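# Cap LC fibre plug and set it in cable ring

## Task

Seat the dust cap completely on the LC fibre jumper's plug, then leave that plug resting about level inside one ring of the cable manager beneath the switch. Only the cap may touch the plug's exposed tips. Do not kink or crush the jumper's cord, tug hard on its far end, or leave it sharply bent. Do not knock anything, or move anything out of the work area. The robot must not fall over or be left tilted.

## Robot and tools

ROBOT. A LinearBot: an omnidirectional base with a column about 1.7 m tall. A carriage rides up and down it (lift_m) and carries two identical six-joint arms, left and right, each with a two-finger gripper. Arm bases sit about 0.57 m + lift_m above the floor, and some carriage parts hang roughly 0.15 m below them. A hand reaches 0.78 m from its shoulder but only about 0.38 m below its arm base. The hand is about 0.16 m long and 0.1 m wide (0.14 m open). The wrist camera sticks out 0.11 m from the joint 6 axis on one side. Fingertips narrow to about 5 mm thick in the closing direction and 2 cm across. Parked arm: joints 1 to 6 = 0, 0.05, 0.05, 1.45, 0, 0. With both arms parked, the footprint is about 0.85 m wide by 0.65 m long.

CAMERAS. carriage_camera is fixed on the carriage, facing forward and tilted about 20 degrees down. left_wrist_camera and right_wrist_camera look out beyond the fingertips.

FRAMES. All positions are in metres. Base frame: origin on the floor below the base centre, x forward, y left, z up. left_hand and right_hand are reported in this frame; each is the midpoint between that gripper's pads. quat_wxyz rotates the base axes into the hand axes. The hand's z runs along the fingers, and its y is the opening direction. (1, 0, 0, 0) means the hand points straight up with joints 1, 5 and 6 at 0. The true hand is often lower than reported, especially at long reach. base_odometry is in the odometry frame, which is the base frame as it stood at scene start. It only integrates wheel rotation, so slip counts as motion. Heading is in rad, -3.142 to 3.142, positive to the left.

move. Every argument except cameras and blocking forms one action.
- base: an object with exactly one key, and it is a relative offset from the base's last reported position. translate_m: metres, forward positive, -2 to 2. strafe_m: metres, left positive, -2 to 2. rotate_rad: radians, counter-clockwise positive, -6.3 to 6.3.
- joints: one flat object covering the lift and both arms, keyed by name. Every value is an absolute target.
  - lift_m: 0 to 1 m.
  - joint1_rad: -2.617 to 3.054. Swings the arm about the vertical; 0 is forward, positive is left.
  - joint2_rad (shoulder): 0 to 3.141. At 0 the upper arm points back and level, at 1.57 it is upright, at 3.14 it points forward and level.
  - joint3_rad (elbow): 0 (folded) to 3.141 (straight).
  - joint4_rad (wrist pitch): -1.57 to 1.57; positive raises the tips.
  - joint5_rad (wrist yaw): -1.57 to 1.57; positive swings the tips right, opposite in sense to joint 1.
  - joint6_rad (roll about the finger axis): -2.094 to 2.094; positive is clockwise seen from the forearm.
  - gripper_m: pad gap, 0 to 0.093 m.
  Each name takes a left_ or right_ prefix. A joint counts as done within a tolerance: lift 0.004, joint1 0.02, joint2 0.105, joint3 0.06, joint4 0.04, joint5 0.025, joint6 0.02, gripper 0.004.
- speeds: caps for this action only. translate_m and strafe_m: 0.02 to 0.5 m/s. rotate_rad: 0.05 to 1.57 rad/s. lift_m: 0.08 to 0.27 m/s, default 0.25. The others default to their maximum.
- min_time_s: 0.1 to 8 s, the shortest duration for arm and gripper motions. Too short a value speeds the arm up, and it may overshoot by about 15 degrees. A value of 2 or more straightens the hand's curved path by up to 3 cm.
- cameras: a list drawn from the camera names or "all". With no action, leaving it out returns every camera; with an action, it returns none.
- blocking: true (the default) returns once everything has come to rest. false returns within about 0.5 s; a later move overrides only the targets it names.
A move with no action just reports state and images. No action runs past 15 s, and a timeout comes at 14 s.

wait(seconds 0 to 10, cameras). Commands nothing and returns early if earlier moves finish. wait(0) shows an unblocked move's progress in the line "earlier move".
stop(cameras). Brakes all running motions. The base coasts a little before it halts, and braked joints may keep pressing.
zoom_image(camera, region [x0, y0, x1, y1] in pixels from the top-left, at most 504 by 504). Works only on a camera that appeared in the latest images.
read_manual(section "licences"). Returns licence text only.
finished_scene(scene = current scene number). Irreversible. The goal must hold without the robot.

RESULTS. "move" reads done, or else the worst status among its motions. base_status and joint_status give one of: moving, done, off_target (at rest short of the target, maybe still pushing), contact_stop, time_out, stopped, not_followed, or limit_stop_at_motor_heat. "joint command not followed" means a self-collision check blocked that arm; its gripper still acts. on_its_own lists uncommanded activity, and its "held at" value is a target, not a reading. motor_effort is a percentage of the maximum, with the action's peak in brackets; it is fairly inaccurate. If lift effort keeps dropping while the lift descends, a hand is resting on something. Joint torques are in N m, and joints 1 to 3 wrap at ±28. Motor temperatures are given per arm. A MOTOR HOT line appears at 75 °C; at 100 °C an OVER-TEMPERATURE FAULT drops that arm for 30 to 60 s, after which you resend its targets. A refused call, a contact_stop or a time_out cancels the remaining robot calls in that reply.

GRIPPER. While gripping firmly, the reading can be up to 5 mm narrower than the object. Fully shut on nothing reads 0 to 0.003. A target just under the first-touch reading gives a light hold; 5 mm below it gives full force, about 45 to 70 N per pad. Use gentle targets on the cord and cap. To release, command a gap well above the reading.

CAUTIONS. Never let the arms collide or press on each other. A blocked arm keeps pushing and snaps to its target once freed. With joint 2 below 0.8, turning joint 1 outward by 0.5 rad or more can hit the column. Tipping risk grows with a high carriage, stretched or loaded arms, pushing or pulling, and abrupt stops. Do not reverse under a table edge. Drive gently, and back off about 0.2 m after a contact stop. Park idle arms to prevent overheating. Hand paths bow sideways, so unfold in free space and approach in short straight steps. Avoid drops, slams and hard hits on fixed objects.

Each tool is called as name([rows], argument=value, ...), one row to a line, values as JSON.

## Session

move(cameras=["all"])

Scene clock: 0.00 s.
Joint torques (N m): no reading
Motor temperatures (°C): left_arm=[30 34 38 30 29 33 32] | right_arm=[31 36 36 30 31 30 33]
base_odometry: x=+0.000 y=+0.000 heading=+0.000
base_status: not commanded
joint_positions: lift_m=+0.300 left_joint1_rad=+0.009 left_joint2_rad=+0.036 left_joint3_rad=+0.044 left_joint4_rad=+1.438 left_joint5_rad=-0.049 left_joint6_rad=+0.018 left_gripper_m=+0.09396 right_joint1_rad=+0.000 right_joint2_rad=+0.053 right_joint3_rad=+0.056 right_joint4_rad=+1.416 right_joint5_rad=+0.010 right_joint6_rad=+0.042 right_gripper_m=+0.09396
joint_status: not commanded
motor_effort: lift_m=+35 drive_wheels=+1
left_hand: x=+0.2468 y=+0.3158 z=+1.2848 quat_wxyz=(+0.998, -0.024, +0.063, +0.015) (m; base frame)
right_hand: x=+0.2540 y=-0.3087 z=+1.2873 quat_wxyz=(+0.997, +0.006, +0.076, +0.020) (m; base frame)
pictures: carriage_camera, left_wrist_camera, right_wrist_camera
Images, in order (width x height): carriage_camera 896x504, left_wrist_camera 896x504, right_wrist_camera 896x504.

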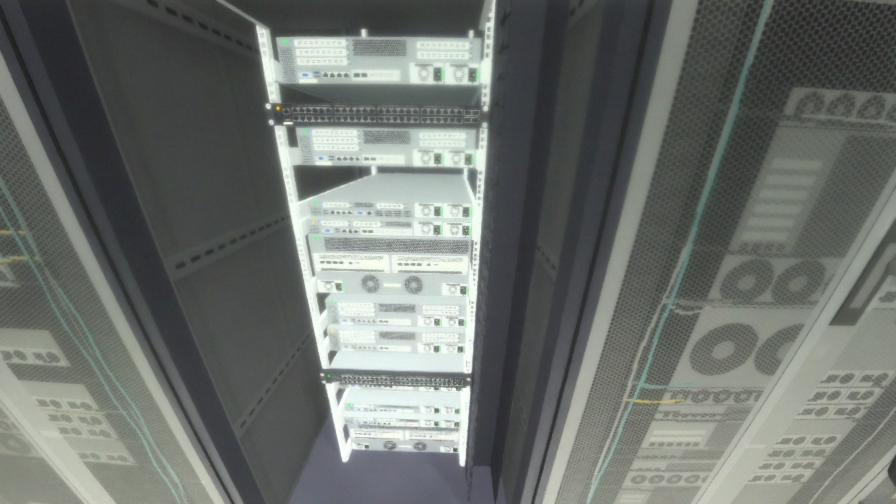

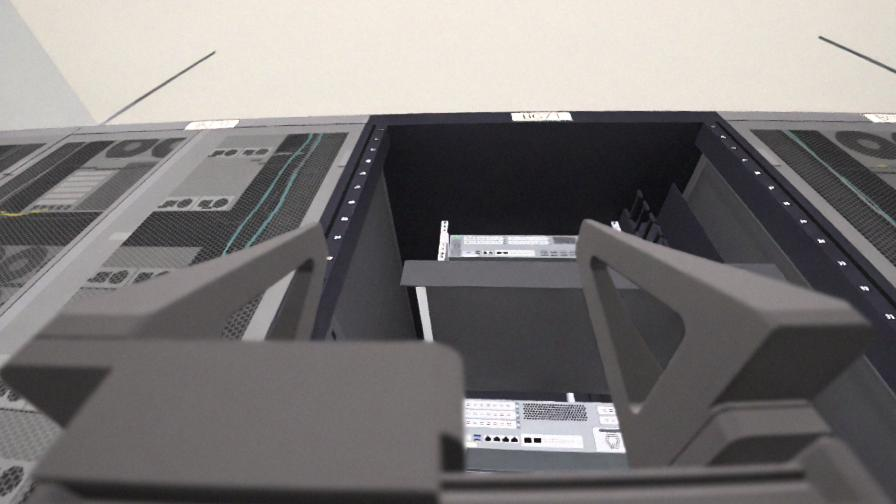

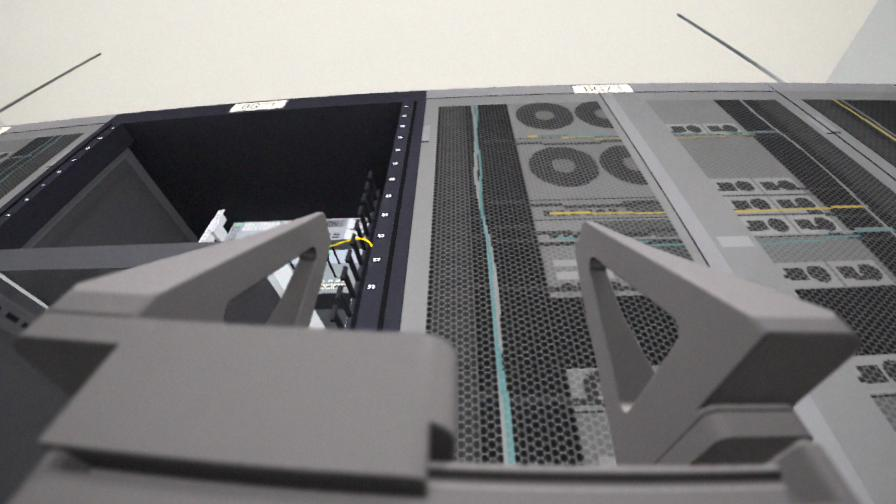

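zoom_image(camera="right_wrist_camera", region=[180, 120, 460, 340])

zoom_image(camera="carriage_camera", region=[240, 0, 520, 180])

zoom_image(camera="carriage_camera", region=[280, 300, 520, 500])

Scaled by 1.800 from the camera's 896x504 image, which has a finer 1280x720 frame.

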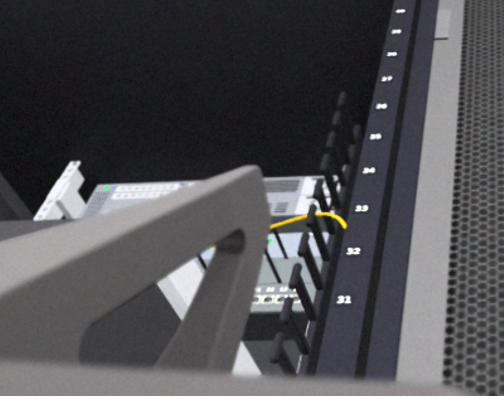

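Scaled by 1.800 from the camera's 896x504 image, which has a finer 1280x720 frame.

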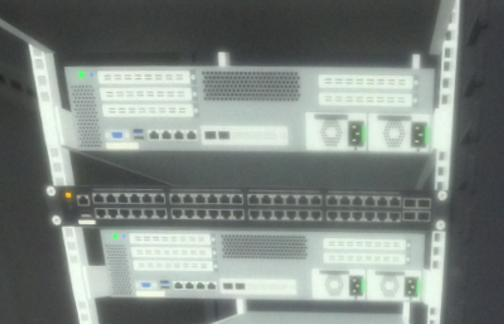

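Scaled by 2.100 from the camera's 896x504 image, which has a finer 1280x720 frame.

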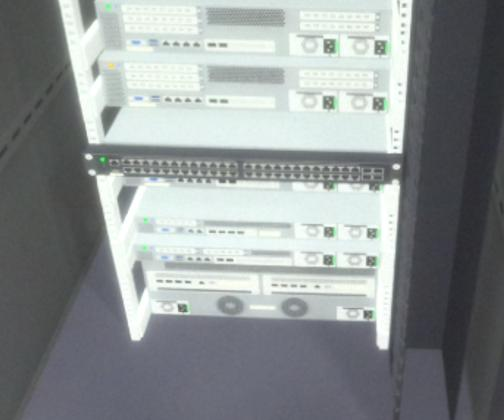

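move(joints={"lift_m": 0.7}, cameras=["all"])

Scene clock: 11.33 s.
Joint torques (N m): left_arm=[0.05 3.67 6.53 -0.31 0.09 0.02] | right_arm=[-0.06 3.78 5.91 -0.17 -0.02 -0.12]
move: done
base_odometry: x=+0.000 y=+0.000 heading=+0.000
base_status: not commanded
joint_positions: lift_m=+0.700 left_joint1_rad=+0.009 left_joint2_rad=+0.036 left_joint3_rad=+0.044 left_joint4_rad=+1.438 left_joint5_rad=-0.049 left_joint6_rad=+0.018 left_gripper_m=+0.09396 right_joint1_rad=+0.000 right_joint2_rad=+0.053 right_joint3_rad=+0.056 right_joint4_rad=+1.416 right_joint5_rad=+0.010 right_joint6_rad=+0.042 right_gripper_m=+0.09396
joint_status: all done
motor_effort: lift_m=+35(43) drive_wheels=+1(5)
left_hand: x=+0.2468 y=+0.3158 z=+1.6848 quat_wxyz=(+0.998, -0.024, +0.063, +0.015) (m; base frame)
right_hand: x=+0.2540 y=-0.3087 z=+1.6873 quat_wxyz=(+0.997, +0.006, +0.076, +0.020) (m; base frame)
pictures: carriage_camera, left_wrist_camera, right_wrist_camera
Images, in order (width x height): carriage_camera 896x504, left_wrist_camera 896x504, right_wrist_camera 896x504.

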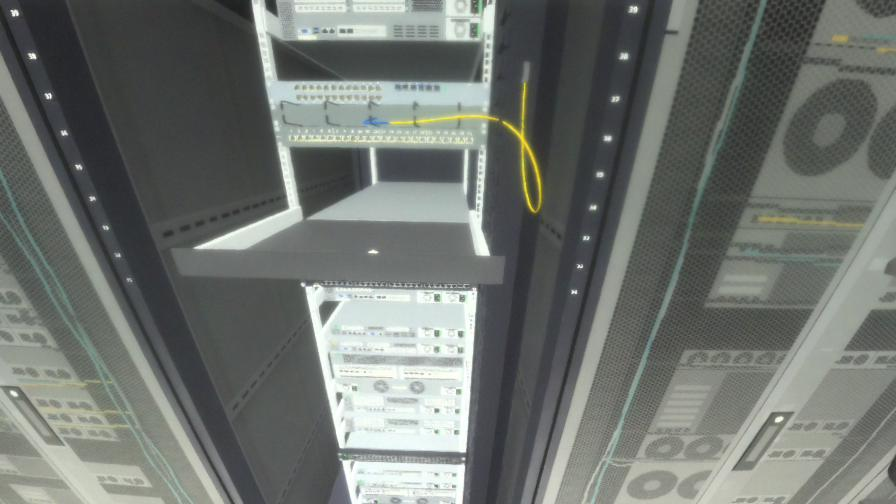

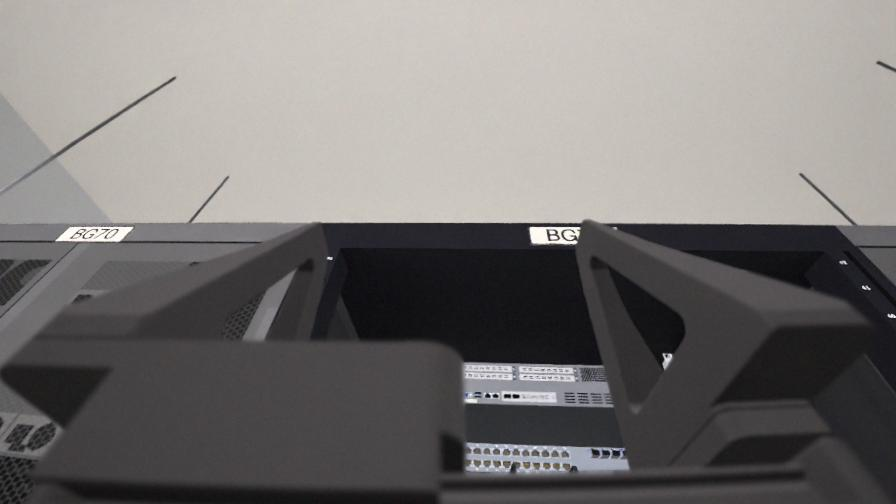

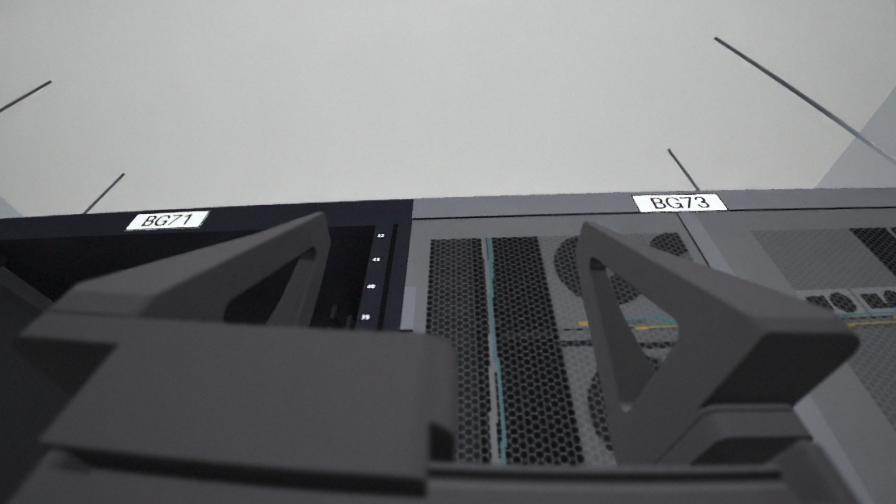

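zoom_image(camera="carriage_camera", region=[250, 50, 570, 230])

zoom_image(camera="carriage_camera", region=[330, 80, 490, 170])

zoom_image(camera="carriage_camera", region=[300, 210, 440, 300])

zoom_image(camera="carriage_camera", region=[480, 50, 580, 220])

Scaled by 1.575 from the camera's 896x504 image, which has a finer 1280x720 frame.

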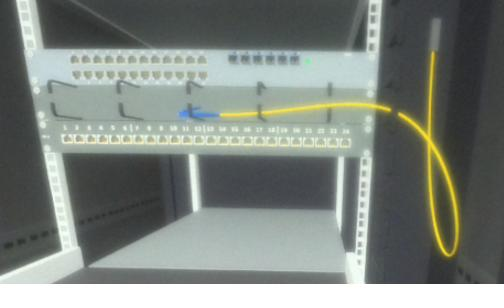

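Scaled by 3.150 from the camera's 896x504 image, which has a finer 1280x720 frame.

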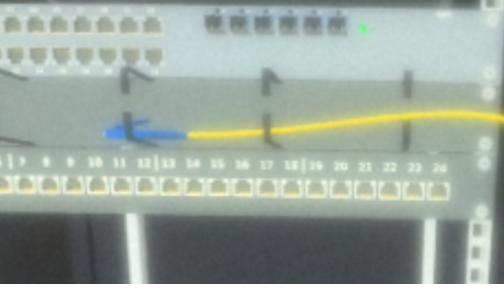

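Scaled by 3.600 from the camera's 896x504 image, which has a finer 1280x720 frame.

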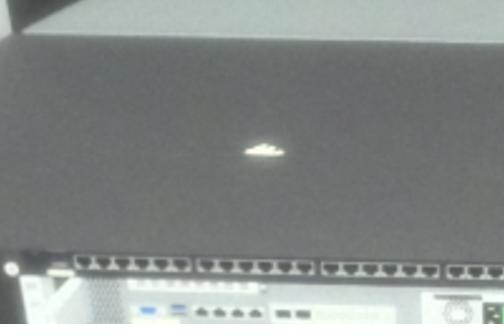

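Scaled by 2.965 from the camera's 896x504 image, which has a finer 1280x720 frame.

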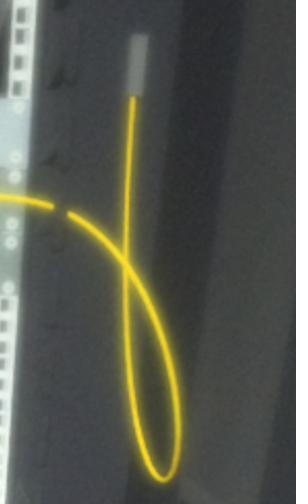

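move(base={"strafe_m": 0.13}, joints={"lift_m": 0.85}, cameras=["carriage_camera"])

zoom_image(camera="carriage_camera", region=[290, 100, 590, 290])

zoom_image(camera="carriage_camera", region=[380, 260, 500, 350])

Scene clock: 109.60 s.
Joint torques (N m): left_arm=[0.08 3.69 6.5 -0.32 0.09 0.02] | right_arm=[0.01 3.79 5.94 -0.18 -0.02 -0.11]
move: done
base_odometry: x=+0.000 y=+0.130 heading=+0.001
base_status: done
joint_positions: lift_m=+0.850 left_joint1_rad=+0.009 left_joint2_rad=+0.036 left_joint3_rad=+0.044 left_joint4_rad=+1.438 left_joint5_rad=-0.049 left_joint6_rad=+0.018 left_gripper_m=+0.09396 right_joint1_rad=-0.001 right_joint2_rad=+0.053 right_joint3_rad=+0.056 right_joint4_rad=+1.416 right_joint5_rad=+0.010 right_joint6_rad=+0.042 right_gripper_m=+0.09396
joint_status: all done
motor_effort: lift_m=+35(43) drive_wheels=+1(12)
left_hand: x=+0.2468 y=+0.3158 z=+1.8348 quat_wxyz=(+0.998, -0.024, +0.063, +0.015) (m; base frame)
right_hand: x=+0.2540 y=-0.3087 z=+1.8373 quat_wxyz=(+0.997, +0.007, +0.076, +0.020) (m; base frame)
pictures: carriage_camera
Images, in order (width x height): carriage_camera 896x504.

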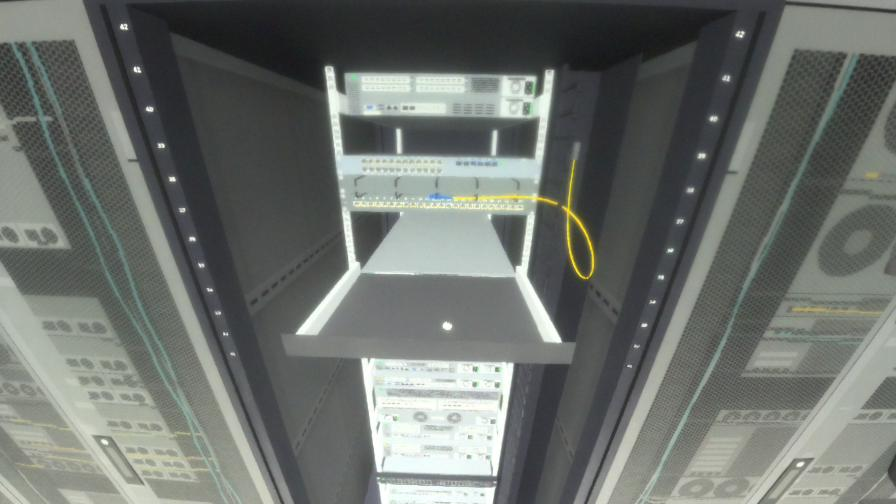

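Scaled by 1.680 from the camera's 896x504 image, which has a finer 1280x720 frame.

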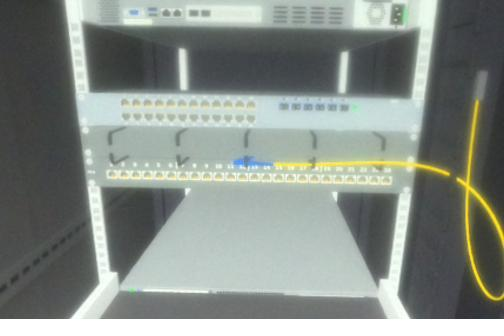

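Scaled by 4.200 from the camera's 896x504 image, which has a finer 1280x720 frame.

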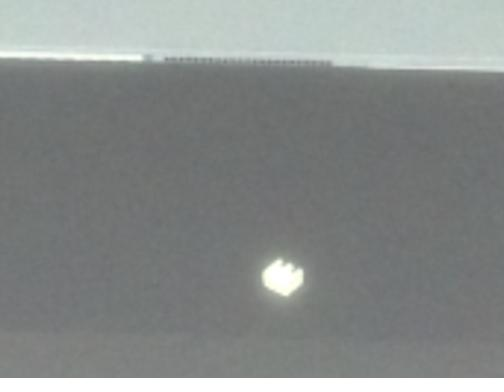

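move(joints={"lift_m": 0.95, "left_joint1_rad": -0.742, "left_joint2_rad": 1.59, "left_joint3_rad": 1.244, "left_joint4_rad": -0.70, "left_joint5_rad": 0, "left_joint6_rad": 0, "right_joint1_rad": 0.45, "right_joint2_rad": 1.4585, "right_joint3_rad": 0.811, "right_joint4_rad": 0.647, "right_joint5_rad": 0, "right_joint6_rad": 0}, min_time_s=3, cameras=["all"])

Scene clock: 141.13 s.
Joint torques (N m): left_arm=[-0.57 -5.5 11.11 1.22 0.17 -0.09] | right_arm=[0.55 -5.46 9.92 2.44 -0.1 -0.24]
Motor temperatures (°C): left_arm=[30 36 43 30 29 33 32] | right_arm=[31 37 40 31 31 30 33]
move: done
base_odometry: x=+0.000 y=+0.130 heading=+0.001
base_status: not commanded
joint_positions: lift_m=+0.950 left_joint1_rad=-0.735 left_joint2_rad=+1.578 left_joint3_rad=+1.206 left_joint4_rad=-0.690 left_joint5_rad=-0.013 left_joint6_rad=+0.011 left_gripper_m=+0.09396 right_joint1_rad=+0.444 right_joint2_rad=+1.446 right_joint3_rad=+0.785 right_joint4_rad=+0.665 right_joint5_rad=+0.009 right_joint6_rad=+0.010 right_gripper_m=+0.09396
joint_status: all done
motor_effort: lift_m=+35(43) drive_wheels=+0(8)
left_hand: x=+0.5082 y=+0.0454 z=+1.6319 quat_wxyz=(+0.238, +0.351, +0.902, -0.083) (m; base frame)
right_hand: x=+0.6361 y=-0.1085 z=+1.7774 quat_wxyz=(+0.691, -0.149, +0.690, +0.156) (m; base frame)
pictures: carriage_camera, left_wrist_camera, right_wrist_camera
Images, in order (width x height): carriage_camera 896x504, left_wrist_camera 896x504, right_wrist_camera 896x504.

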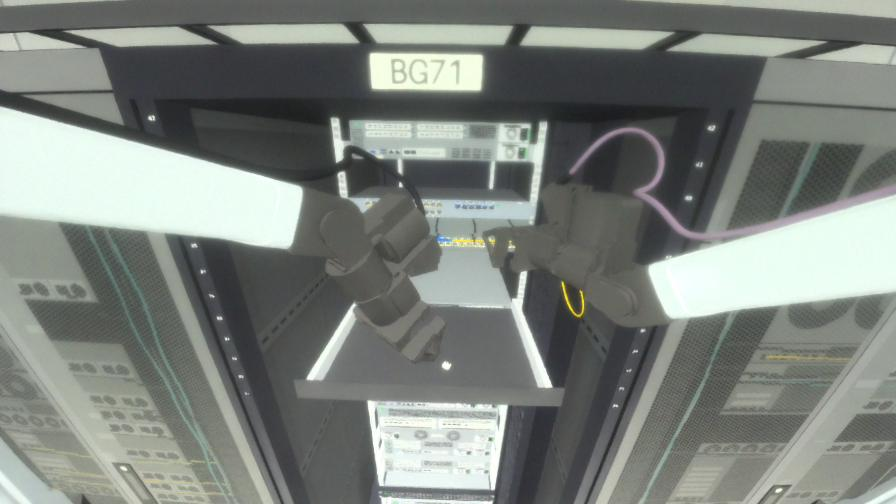

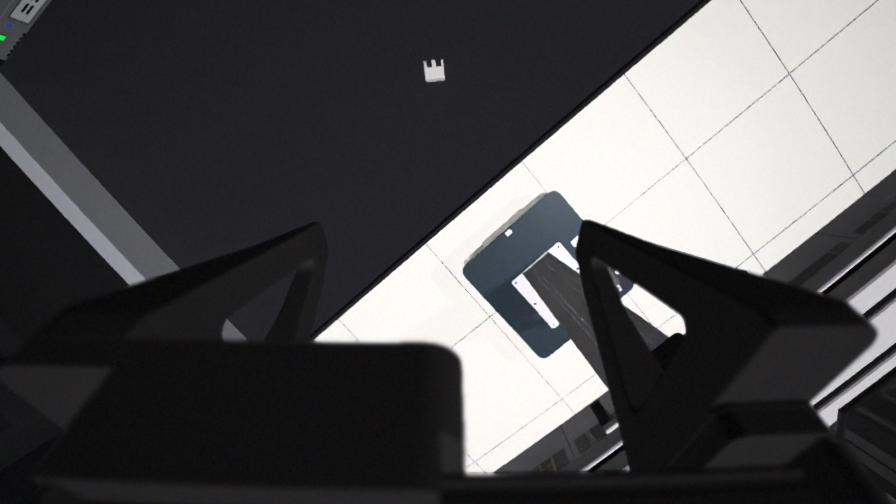

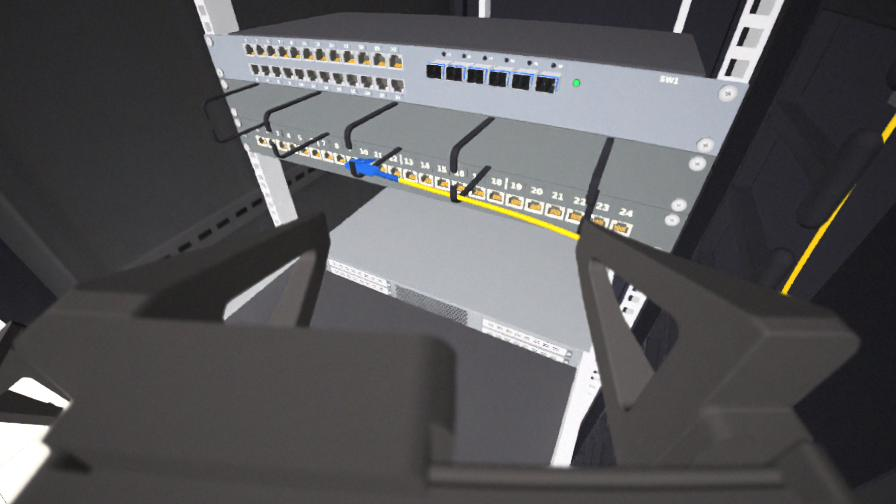

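zoom_image(camera="left_wrist_camera", region=[393, 40, 473, 100])

zoom_image(camera="right_wrist_camera", region=[300, 80, 520, 220])

zoom_image(camera="right_wrist_camera", region=[320, 130, 440, 200])

Scaled by 6.300 from the camera's 896x504 image, which has a finer 1280x720 frame.

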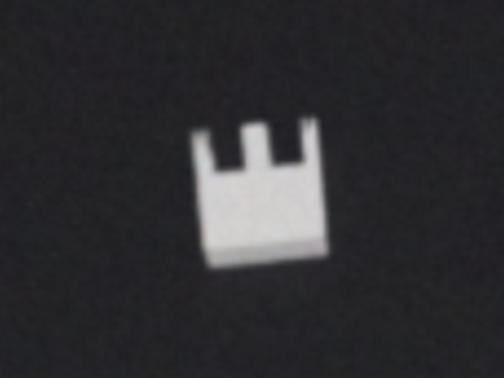

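Scaled by 2.291 from the camera's 896x504 image, which has a finer 1280x720 frame.

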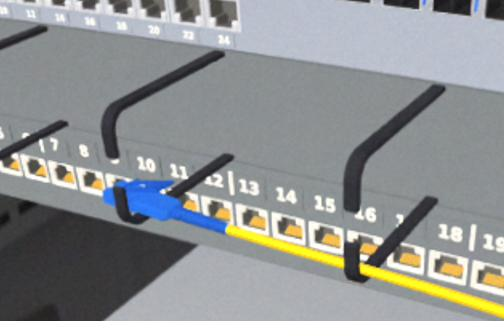

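Scaled by 4.200 from the camera's 896x504 image, which has a finer 1280x720 frame.

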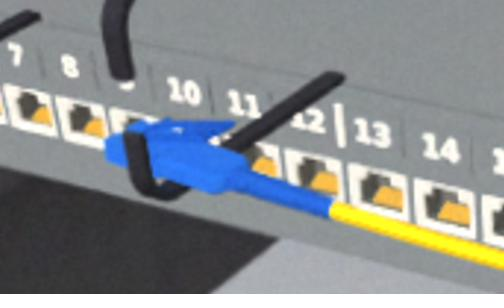

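move(joints={"left_joint1_rad": -0.55, "right_joint1_rad": 0.605, "right_joint2_rad": 1.60, "right_joint3_rad": 0.945, "right_joint4_rad": 0.66, "right_joint5_rad": 0.25}, min_time_s=1.5, cameras=["right_wrist_camera"])

zoom_image(camera="right_wrist_camera", region=[320, 40, 620, 220])

Scene clock: 228.97 s.
Joint torques (N m): left_arm=[0.62 -5.5 11.15 1.23 0.16 -0.1] | right_arm=[0.53 -6.56 9.88 2.57 0.09 -0.23]
Motor temperatures (°C): left_arm=[30 38 51 32 29 33 32] | right_arm=[31 38 46 39 31 30 33]
move: done
base_odometry: x=+0.000 y=+0.130 heading=+0.001
base_status: not commanded
joint_positions: lift_m=+0.950 left_joint1_rad=-0.557 left_joint2_rad=+1.578 left_joint3_rad=+1.206 left_joint4_rad=-0.692 left_joint5_rad=-0.011 left_joint6_rad=+0.011 left_gripper_m=+0.09396 right_joint1_rad=+0.599 right_joint2_rad=+1.585 right_joint3_rad=+0.919 right_joint4_rad=+0.665 right_joint5_rad=+0.239 right_joint6_rad=+0.010 right_gripper_m=+0.09396
joint_status: all done
motor_effort: lift_m=+35(36) drive_wheels=+5(6)
left_hand: x=+0.5494 y=+0.1013 z=+1.6316 quat_wxyz=(+0.243, +0.270, +0.930, -0.062) (m; base frame)
right_hand: x=+0.6485 y=-0.0611 z=+1.7772 quat_wxyz=(+0.695, -0.123, +0.697, +0.130) (m; base frame)
pictures: right_wrist_camera
Images, in order (width x height): right_wrist_camera 896x504.

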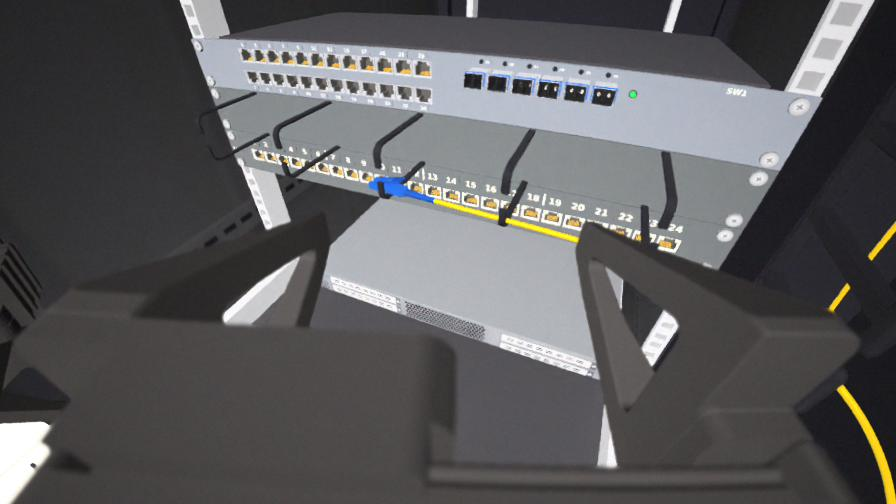

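Scaled by 1.680 from the camera's 896x504 image, which has a finer 1280x720 frame.

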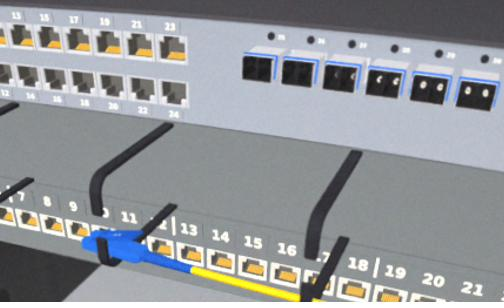

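move(joints={"right_joint1_rad": 0.25, "left_joint1_rad": -0.16, "left_joint2_rad": 1.40, "left_joint3_rad": 0.74, "left_joint4_rad": 0.66, "left_joint5_rad": 0.713, "left_joint6_rad": 0}, min_time_s=2, cameras=["left_wrist_camera", "carriage_camera"])

zoom_image(camera="left_wrist_camera", region=[280, 60, 600, 260])

Scene clock: 294.00 s.
Joint torques (N m): left_arm=[0.64 -7.53 6.45 2.15 0.2 -0.09] | right_arm=[-8.8 -6.57 9.89 2.68 1.38 -0.06]
move: off_target
base_odometry: x=+0.000 y=+0.130 heading=+0.001
base_status: not commanded
joint_positions: lift_m=+0.950 left_joint1_rad=-0.167 left_joint2_rad=+1.427 left_joint3_rad=+0.757 left_joint4_rad=+0.642 left_joint5_rad=+0.699 left_joint6_rad=+0.010 left_gripper_m=+0.09396 right_joint1_rad=+0.337 right_joint2_rad=+1.585 right_joint3_rad=+0.919 right_joint4_rad=+0.657 right_joint5_rad=+0.120 right_joint6_rad=-0.005 right_gripper_m=+0.09396
joint_status: right_joint1_rad off_target (ended at +0.337, target +0.250); the others done
motor_effort: lift_m=+35(36) drive_wheels=+2(8)
left_hand: x=+0.6094 y=+0.1269 z=+1.7680 quat_wxyz=(+0.634, +0.297, +0.650, -0.296) (m; base frame)
right_hand: x=+0.6942 y=-0.1613 z=+1.7753 quat_wxyz=(+0.700, -0.079, +0.706, +0.074) (m; base frame)
pictures: carriage_camera, left_wrist_camera
Images, in order (width x height): carriage_camera 896x504, left_wrist_camera 896x504.

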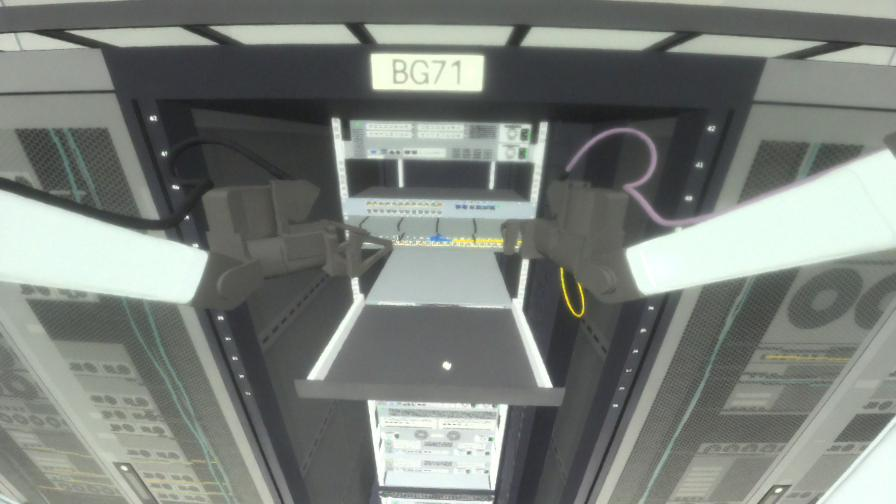

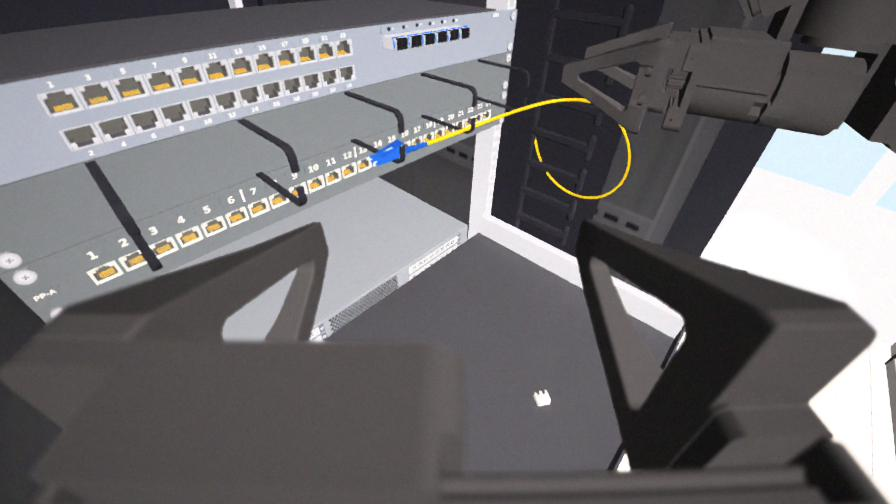

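Scaled by 1.575 from the camera's 896x504 image, which has a finer 1280x720 frame.

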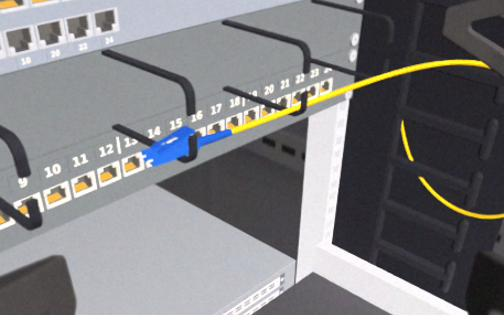

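move(joints={"right_joint1_rad": 0.47, "right_joint5_rad": 0.12}, min_time_s=1, cameras=["right_wrist_camera"])

zoom_image(camera="right_wrist_camera", region=[448, 100, 896, 504])

Scene clock: 303.80 s.
Joint torques (N m): left_arm=[0.64 -7.51 6.45 2.16 0.19 -0.09] | right_arm=[0.44 -6.6 9.92 2.64 -0.1 -0.07]
Motor temperatures (°C): left_arm=[29 40 52 37 29 33 32] | right_arm=[33 39 48 45 32 30 33]
move: done
base_odometry: x=+0.000 y=+0.130 heading=+0.001
base_status: not commanded
joint_positions: lift_m=+0.950 left_joint1_rad=-0.167 left_joint2_rad=+1.427 left_joint3_rad=+0.757 left_joint4_rad=+0.644 left_joint5_rad=+0.700 left_joint6_rad=+0.010 left_gripper_m=+0.09396 right_joint1_rad=+0.465 right_joint2_rad=+1.585 right_joint3_rad=+0.919 right_joint4_rad=+0.660 right_joint5_rad=+0.130 right_joint6_rad=-0.005 right_gripper_m=+0.09396
joint_status: all done
motor_effort: lift_m=+35(35) drive_wheels=-2(5)
left_hand: x=+0.6092 y=+0.1267 z=+1.7684 quat_wxyz=(+0.634, +0.298, +0.649, -0.296) (m; base frame)
right_hand: x=+0.6721 y=-0.1027 z=+1.7760 quat_wxyz=(+0.696, -0.120, +0.699, +0.116) (m; base frame)
pictures: right_wrist_camera
Images, in order (width x height): right_wrist_camera 896x504.

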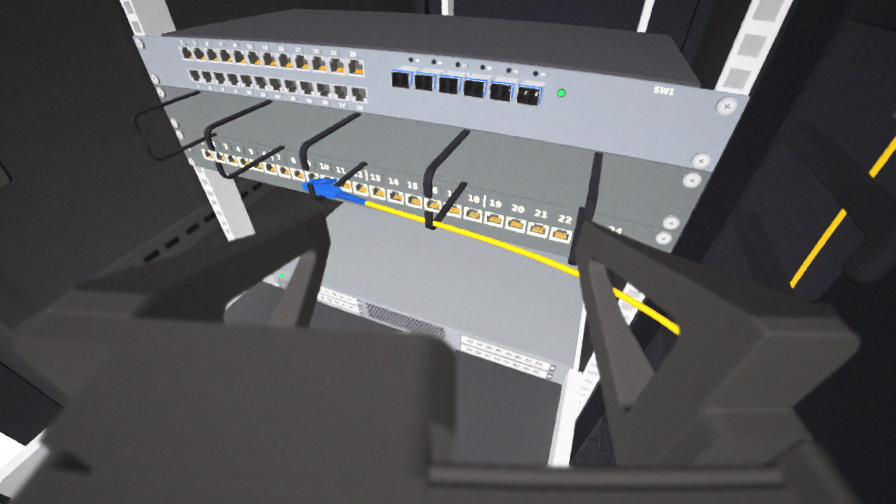

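Scaled by 1.125 from the camera's 896x504 image, which has a finer 1280x720 frame.

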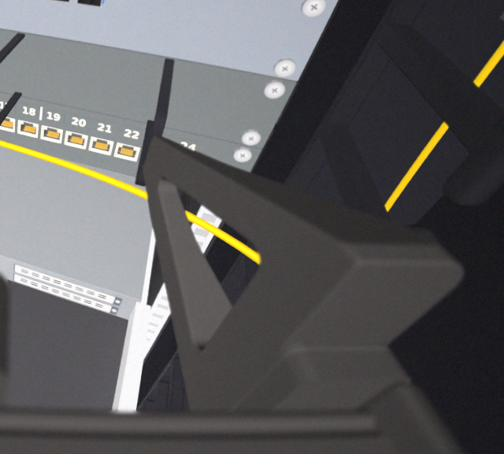

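move(joints={"right_joint1_rad": 0.3, "right_joint2_rad": 1.2163, "right_joint3_rad": 0.735, "right_joint4_rad": 0.5, "right_joint5_rad": 0, "left_joint1_rad": -0.7526, "left_joint2_rad": 1.6625, "left_joint3_rad": 1.095, "left_joint4_rad": -0.385, "left_joint5_rad": -0.071, "left_joint6_rad": -0.10, "left_gripper_m": 0.04}, min_time_s=2.5, cameras=["all"])

zoom_image(camera="left_wrist_camera", region=[380, 120, 520, 240])

Scene clock: 400.33 s.
Joint torques (N m): left_arm=[-0.57 -5.89 10.95 1.38 -0.1 -0.09] | right_arm=[-0.65 -6.34 6.54 2.43 -0.11 -0.06]
Motor temperatures (°C): left_arm=[29 43 48 44 29 33 32] | right_arm=[31 40 50 51 31 30 33]
move: done
base_odometry: x=+0.000 y=+0.130 heading=+0.001
base_status: not commanded
joint_positions: lift_m=+0.950 left_joint1_rad=-0.745 left_joint2_rad=+1.649 left_joint3_rad=+1.057 left_joint4_rad=-0.376 left_joint5_rad=-0.056 left_joint6_rad=-0.088 left_gripper_m=+0.04013 right_joint1_rad=+0.306 right_joint2_rad=+1.232 right_joint3_rad=+0.751 right_joint4_rad=+0.518 right_joint5_rad=+0.010 right_joint6_rad=-0.005 right_gripper_m=+0.09396
joint_status: all done
motor_effort: lift_m=+35(35) drive_wheels=-2(8)
left_hand: x=+0.5290 y=+0.0308 z=+1.5899 quat_wxyz=(+0.282, +0.300, +0.906, -0.096) (m; base frame)
right_hand: x=+0.6210 y=-0.1805 z=+1.8158 quat_wxyz=(+0.713, -0.104, +0.686, +0.105) (m; base frame)
pictures: carriage_camera, left_wrist_camera, right_wrist_camera
Images, in order (width x height): carriage_camera 896x504, left_wrist_camera 896x504, right_wrist_camera 896x504.

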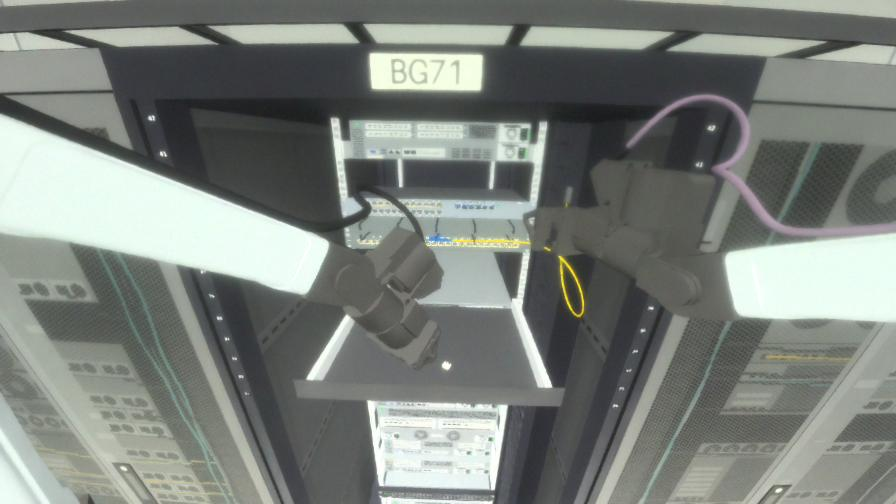

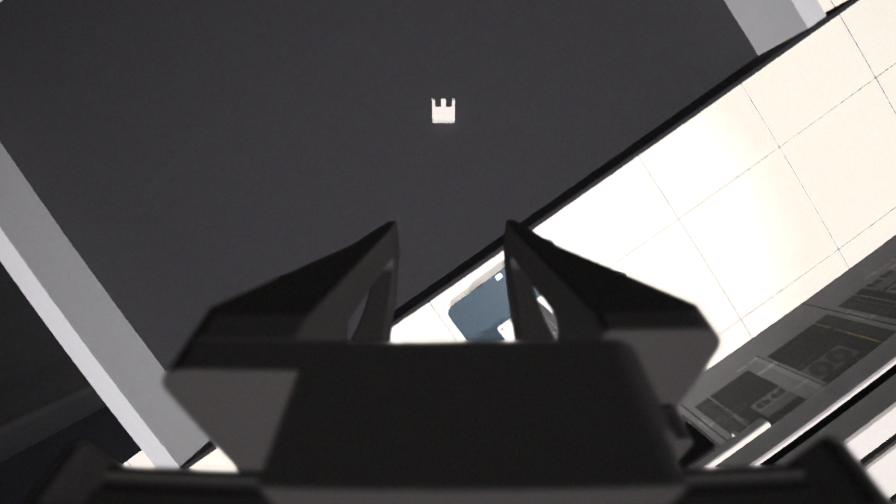

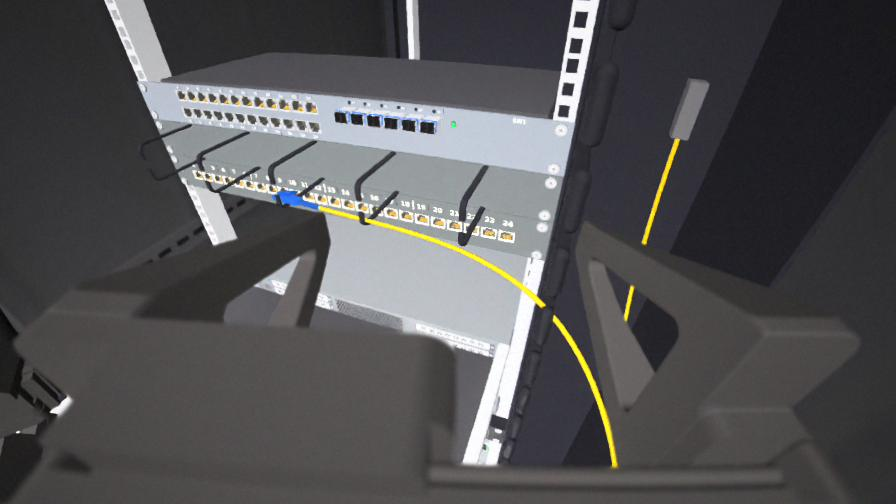

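Scaled by 3.600 from the camera's 896x504 image, which has a finer 1280x720 frame.

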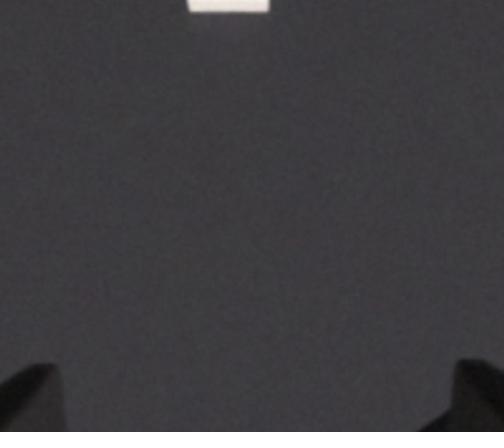

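move(joints={"left_joint1_rad": -0.733, "left_joint2_rad": 1.8585, "left_joint3_rad": 1.139, "left_joint4_rad": -0.2325, "left_joint5_rad": -0.060, "left_joint6_rad": -0.078, "left_gripper_m": 0.03}, min_time_s=2, cameras=["left_wrist_camera"])

zoom_image(camera="left_wrist_camera", region=[380, 140, 520, 260])

Scene clock: 434.80 s.
Joint torques (N m): left_arm=[0.73 -7.09 10.44 1.59 0 0.11] | right_arm=[-0.66 -6.31 6.54 2.42 -0.1 -0.06]
Motor temperatures (°C): left_arm=[29 41 55 40 29 33 32] | right_arm=[31 40 49 50 31 30 33]
move: done
base_odometry: x=+0.000 y=+0.130 heading=+0.001
base_status: not commanded
joint_positions: lift_m=+0.950 left_joint1_rad=-0.742 left_joint2_rad=+1.843 left_joint3_rad=+1.103 left_joint4_rad=-0.247 left_joint5_rad=-0.058 left_joint6_rad=-0.089 left_gripper_m=+0.03013 right_joint1_rad=+0.306 right_joint2_rad=+1.232 right_joint3_rad=+0.751 right_joint4_rad=+0.517 right_joint5_rad=+0.009 right_joint6_rad=-0.005 right_gripper_m=+0.09396
joint_status: all done
motor_effort: lift_m=+35(36) drive_wheels=-3(8)
left_hand: x=+0.5529 y=+0.0111 z=+1.5440 quat_wxyz=(+0.274, +0.299, +0.909, -0.091) (m; base frame)
right_hand: x=+0.6210 y=-0.1803 z=+1.8156 quat_wxyz=(+0.712, -0.104, +0.686, +0.105) (m; base frame)
pictures: left_wrist_camera
Images, in order (width x height): left_wrist_camera 896x504.

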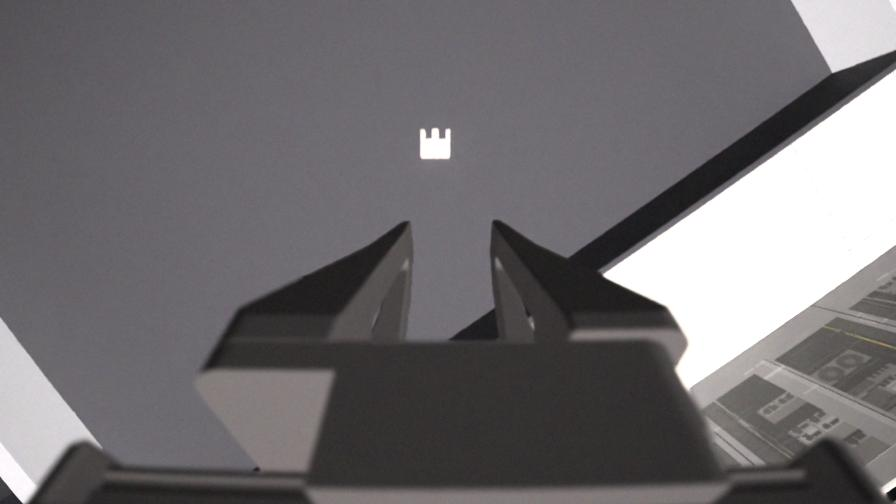

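Scaled by 3.600 from the camera's 896x504 image, which has a finer 1280x720 frame.

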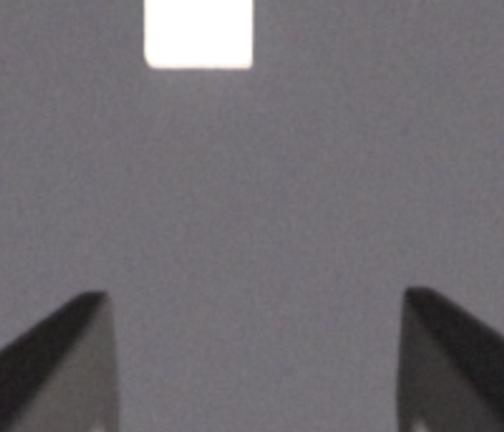

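move(joints={"left_joint1_rad": -0.714, "left_joint2_rad": 1.942, "left_joint3_rad": 1.243, "left_joint4_rad": -0.24, "left_joint5_rad": -0.045, "left_joint6_rad": -0.06}, min_time_s=1.5, cameras=["left_wrist_camera"])

zoom_image(camera="left_wrist_camera", region=[380, 160, 520, 280])

Scene clock: 466.50 s.
Joint torques (N m): left_arm=[0.69 -7.77 10.58 1.55 0.14 0.12] | right_arm=[-0.66 -6.34 6.54 2.42 -0.1 -0.06]
Motor temperatures (°C): left_arm=[29 44 55 40 29 33 32] | right_arm=[31 39 48 50 31 30 33]
move: done
base_odometry: x=+0.000 y=+0.130 heading=+0.001
base_status: not commanded
joint_positions: lift_m=+0.950 left_joint1_rad=-0.722 left_joint2_rad=+1.925 left_joint3_rad=+1.206 left_joint4_rad=-0.247 left_joint5_rad=-0.057 left_joint6_rad=-0.071 left_gripper_m=+0.03013 right_joint1_rad=+0.306 right_joint2_rad=+1.232 right_joint3_rad=+0.751 right_joint4_rad=+0.517 right_joint5_rad=+0.009 right_joint6_rad=-0.005 right_gripper_m=+0.09396
joint_status: all done
motor_effort: lift_m=+35(36) drive_wheels=-1(7)
left_hand: x=+0.5794 y=-0.0002 z=+1.5450 quat_wxyz=(+0.285, +0.297, +0.907, -0.090) (m; base frame)
right_hand: x=+0.6210 y=-0.1803 z=+1.8156 quat_wxyz=(+0.712, -0.104, +0.686, +0.105) (m; base frame)
pictures: left_wrist_camera
Images, in order (width x height): left_wrist_camera 896x504.

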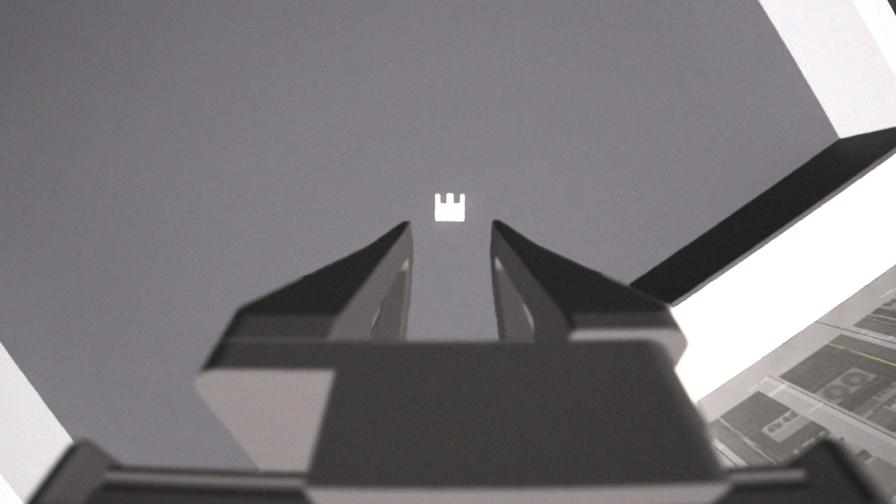

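Scaled by 3.600 from the camera's 896x504 image, which has a finer 1280x720 frame.

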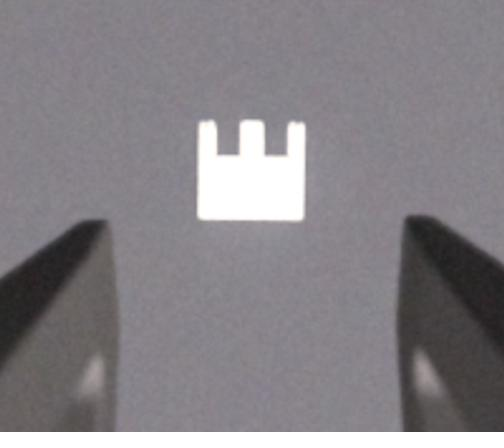

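move(joints={"left_joint1_rad": -0.711, "left_joint2_rad": 1.998, "left_joint3_rad": 1.270, "left_joint4_rad": -0.21, "left_joint5_rad": -0.043, "left_joint6_rad": -0.066}, min_time_s=1.5, cameras=["left_wrist_camera"])

zoom_image(camera="left_wrist_camera", region=[380, 160, 520, 280])

Scene clock: 501.17 s.
Joint torques (N m): left_arm=[0.65 -8.1 10.45 1.63 0.15 0.06] | right_arm=[-0.66 -6.35 6.53 2.43 -0.1 -0.07]
Motor temperatures (°C): left_arm=[29 44 56 40 29 33 32] | right_arm=[31 39 47 50 31 30 33]
move: done
base_odometry: x=+0.000 y=+0.130 heading=+0.001
base_status: not commanded
joint_positions: lift_m=+0.950 left_joint1_rad=-0.719 left_joint2_rad=+1.982 left_joint3_rad=+1.234 left_joint4_rad=-0.225 left_joint5_rad=-0.056 left_joint6_rad=-0.071 left_gripper_m=+0.03013 right_joint1_rad=+0.306 right_joint2_rad=+1.232 right_joint3_rad=+0.751 right_joint4_rad=+0.517 right_joint5_rad=+0.009 right_joint6_rad=-0.005 right_gripper_m=+0.09396
joint_status: all done
motor_effort: lift_m=+35(35) drive_wheels=-2(7)
left_hand: x=+0.5871 y=-0.0052 z=+1.5323 quat_wxyz=(+0.282, +0.296, +0.908, -0.088) (m; base frame)
right_hand: x=+0.6210 y=-0.1803 z=+1.8156 quat_wxyz=(+0.712, -0.104, +0.686, +0.105) (m; base frame)
pictures: left_wrist_camera
Images, in order (width x height): left_wrist_camera 896x504.

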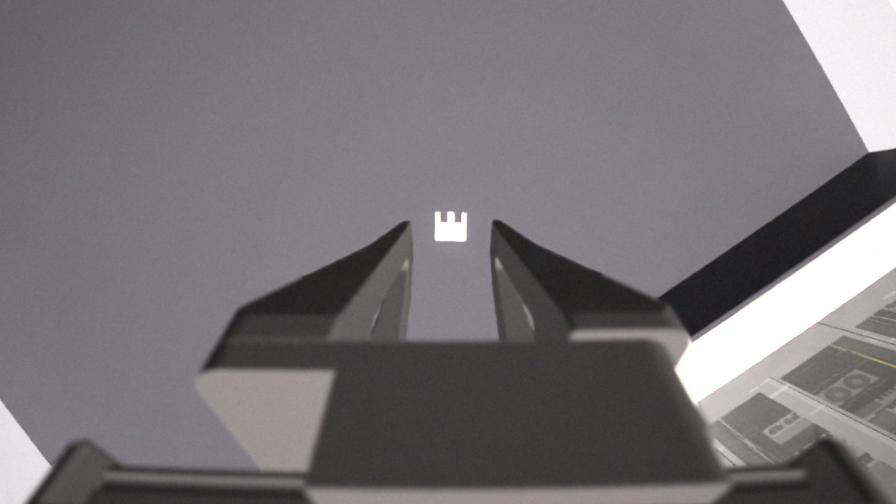

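Scaled by 3.600 from the camera's 896x504 image, which has a finer 1280x720 frame.

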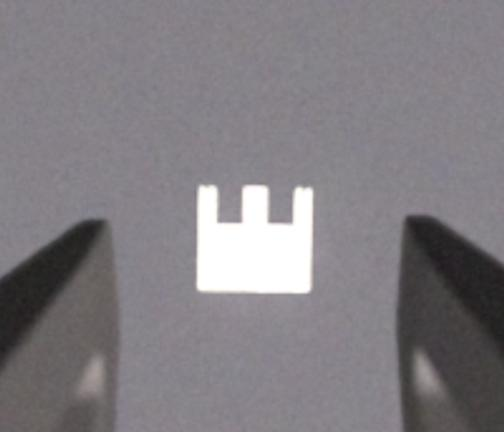

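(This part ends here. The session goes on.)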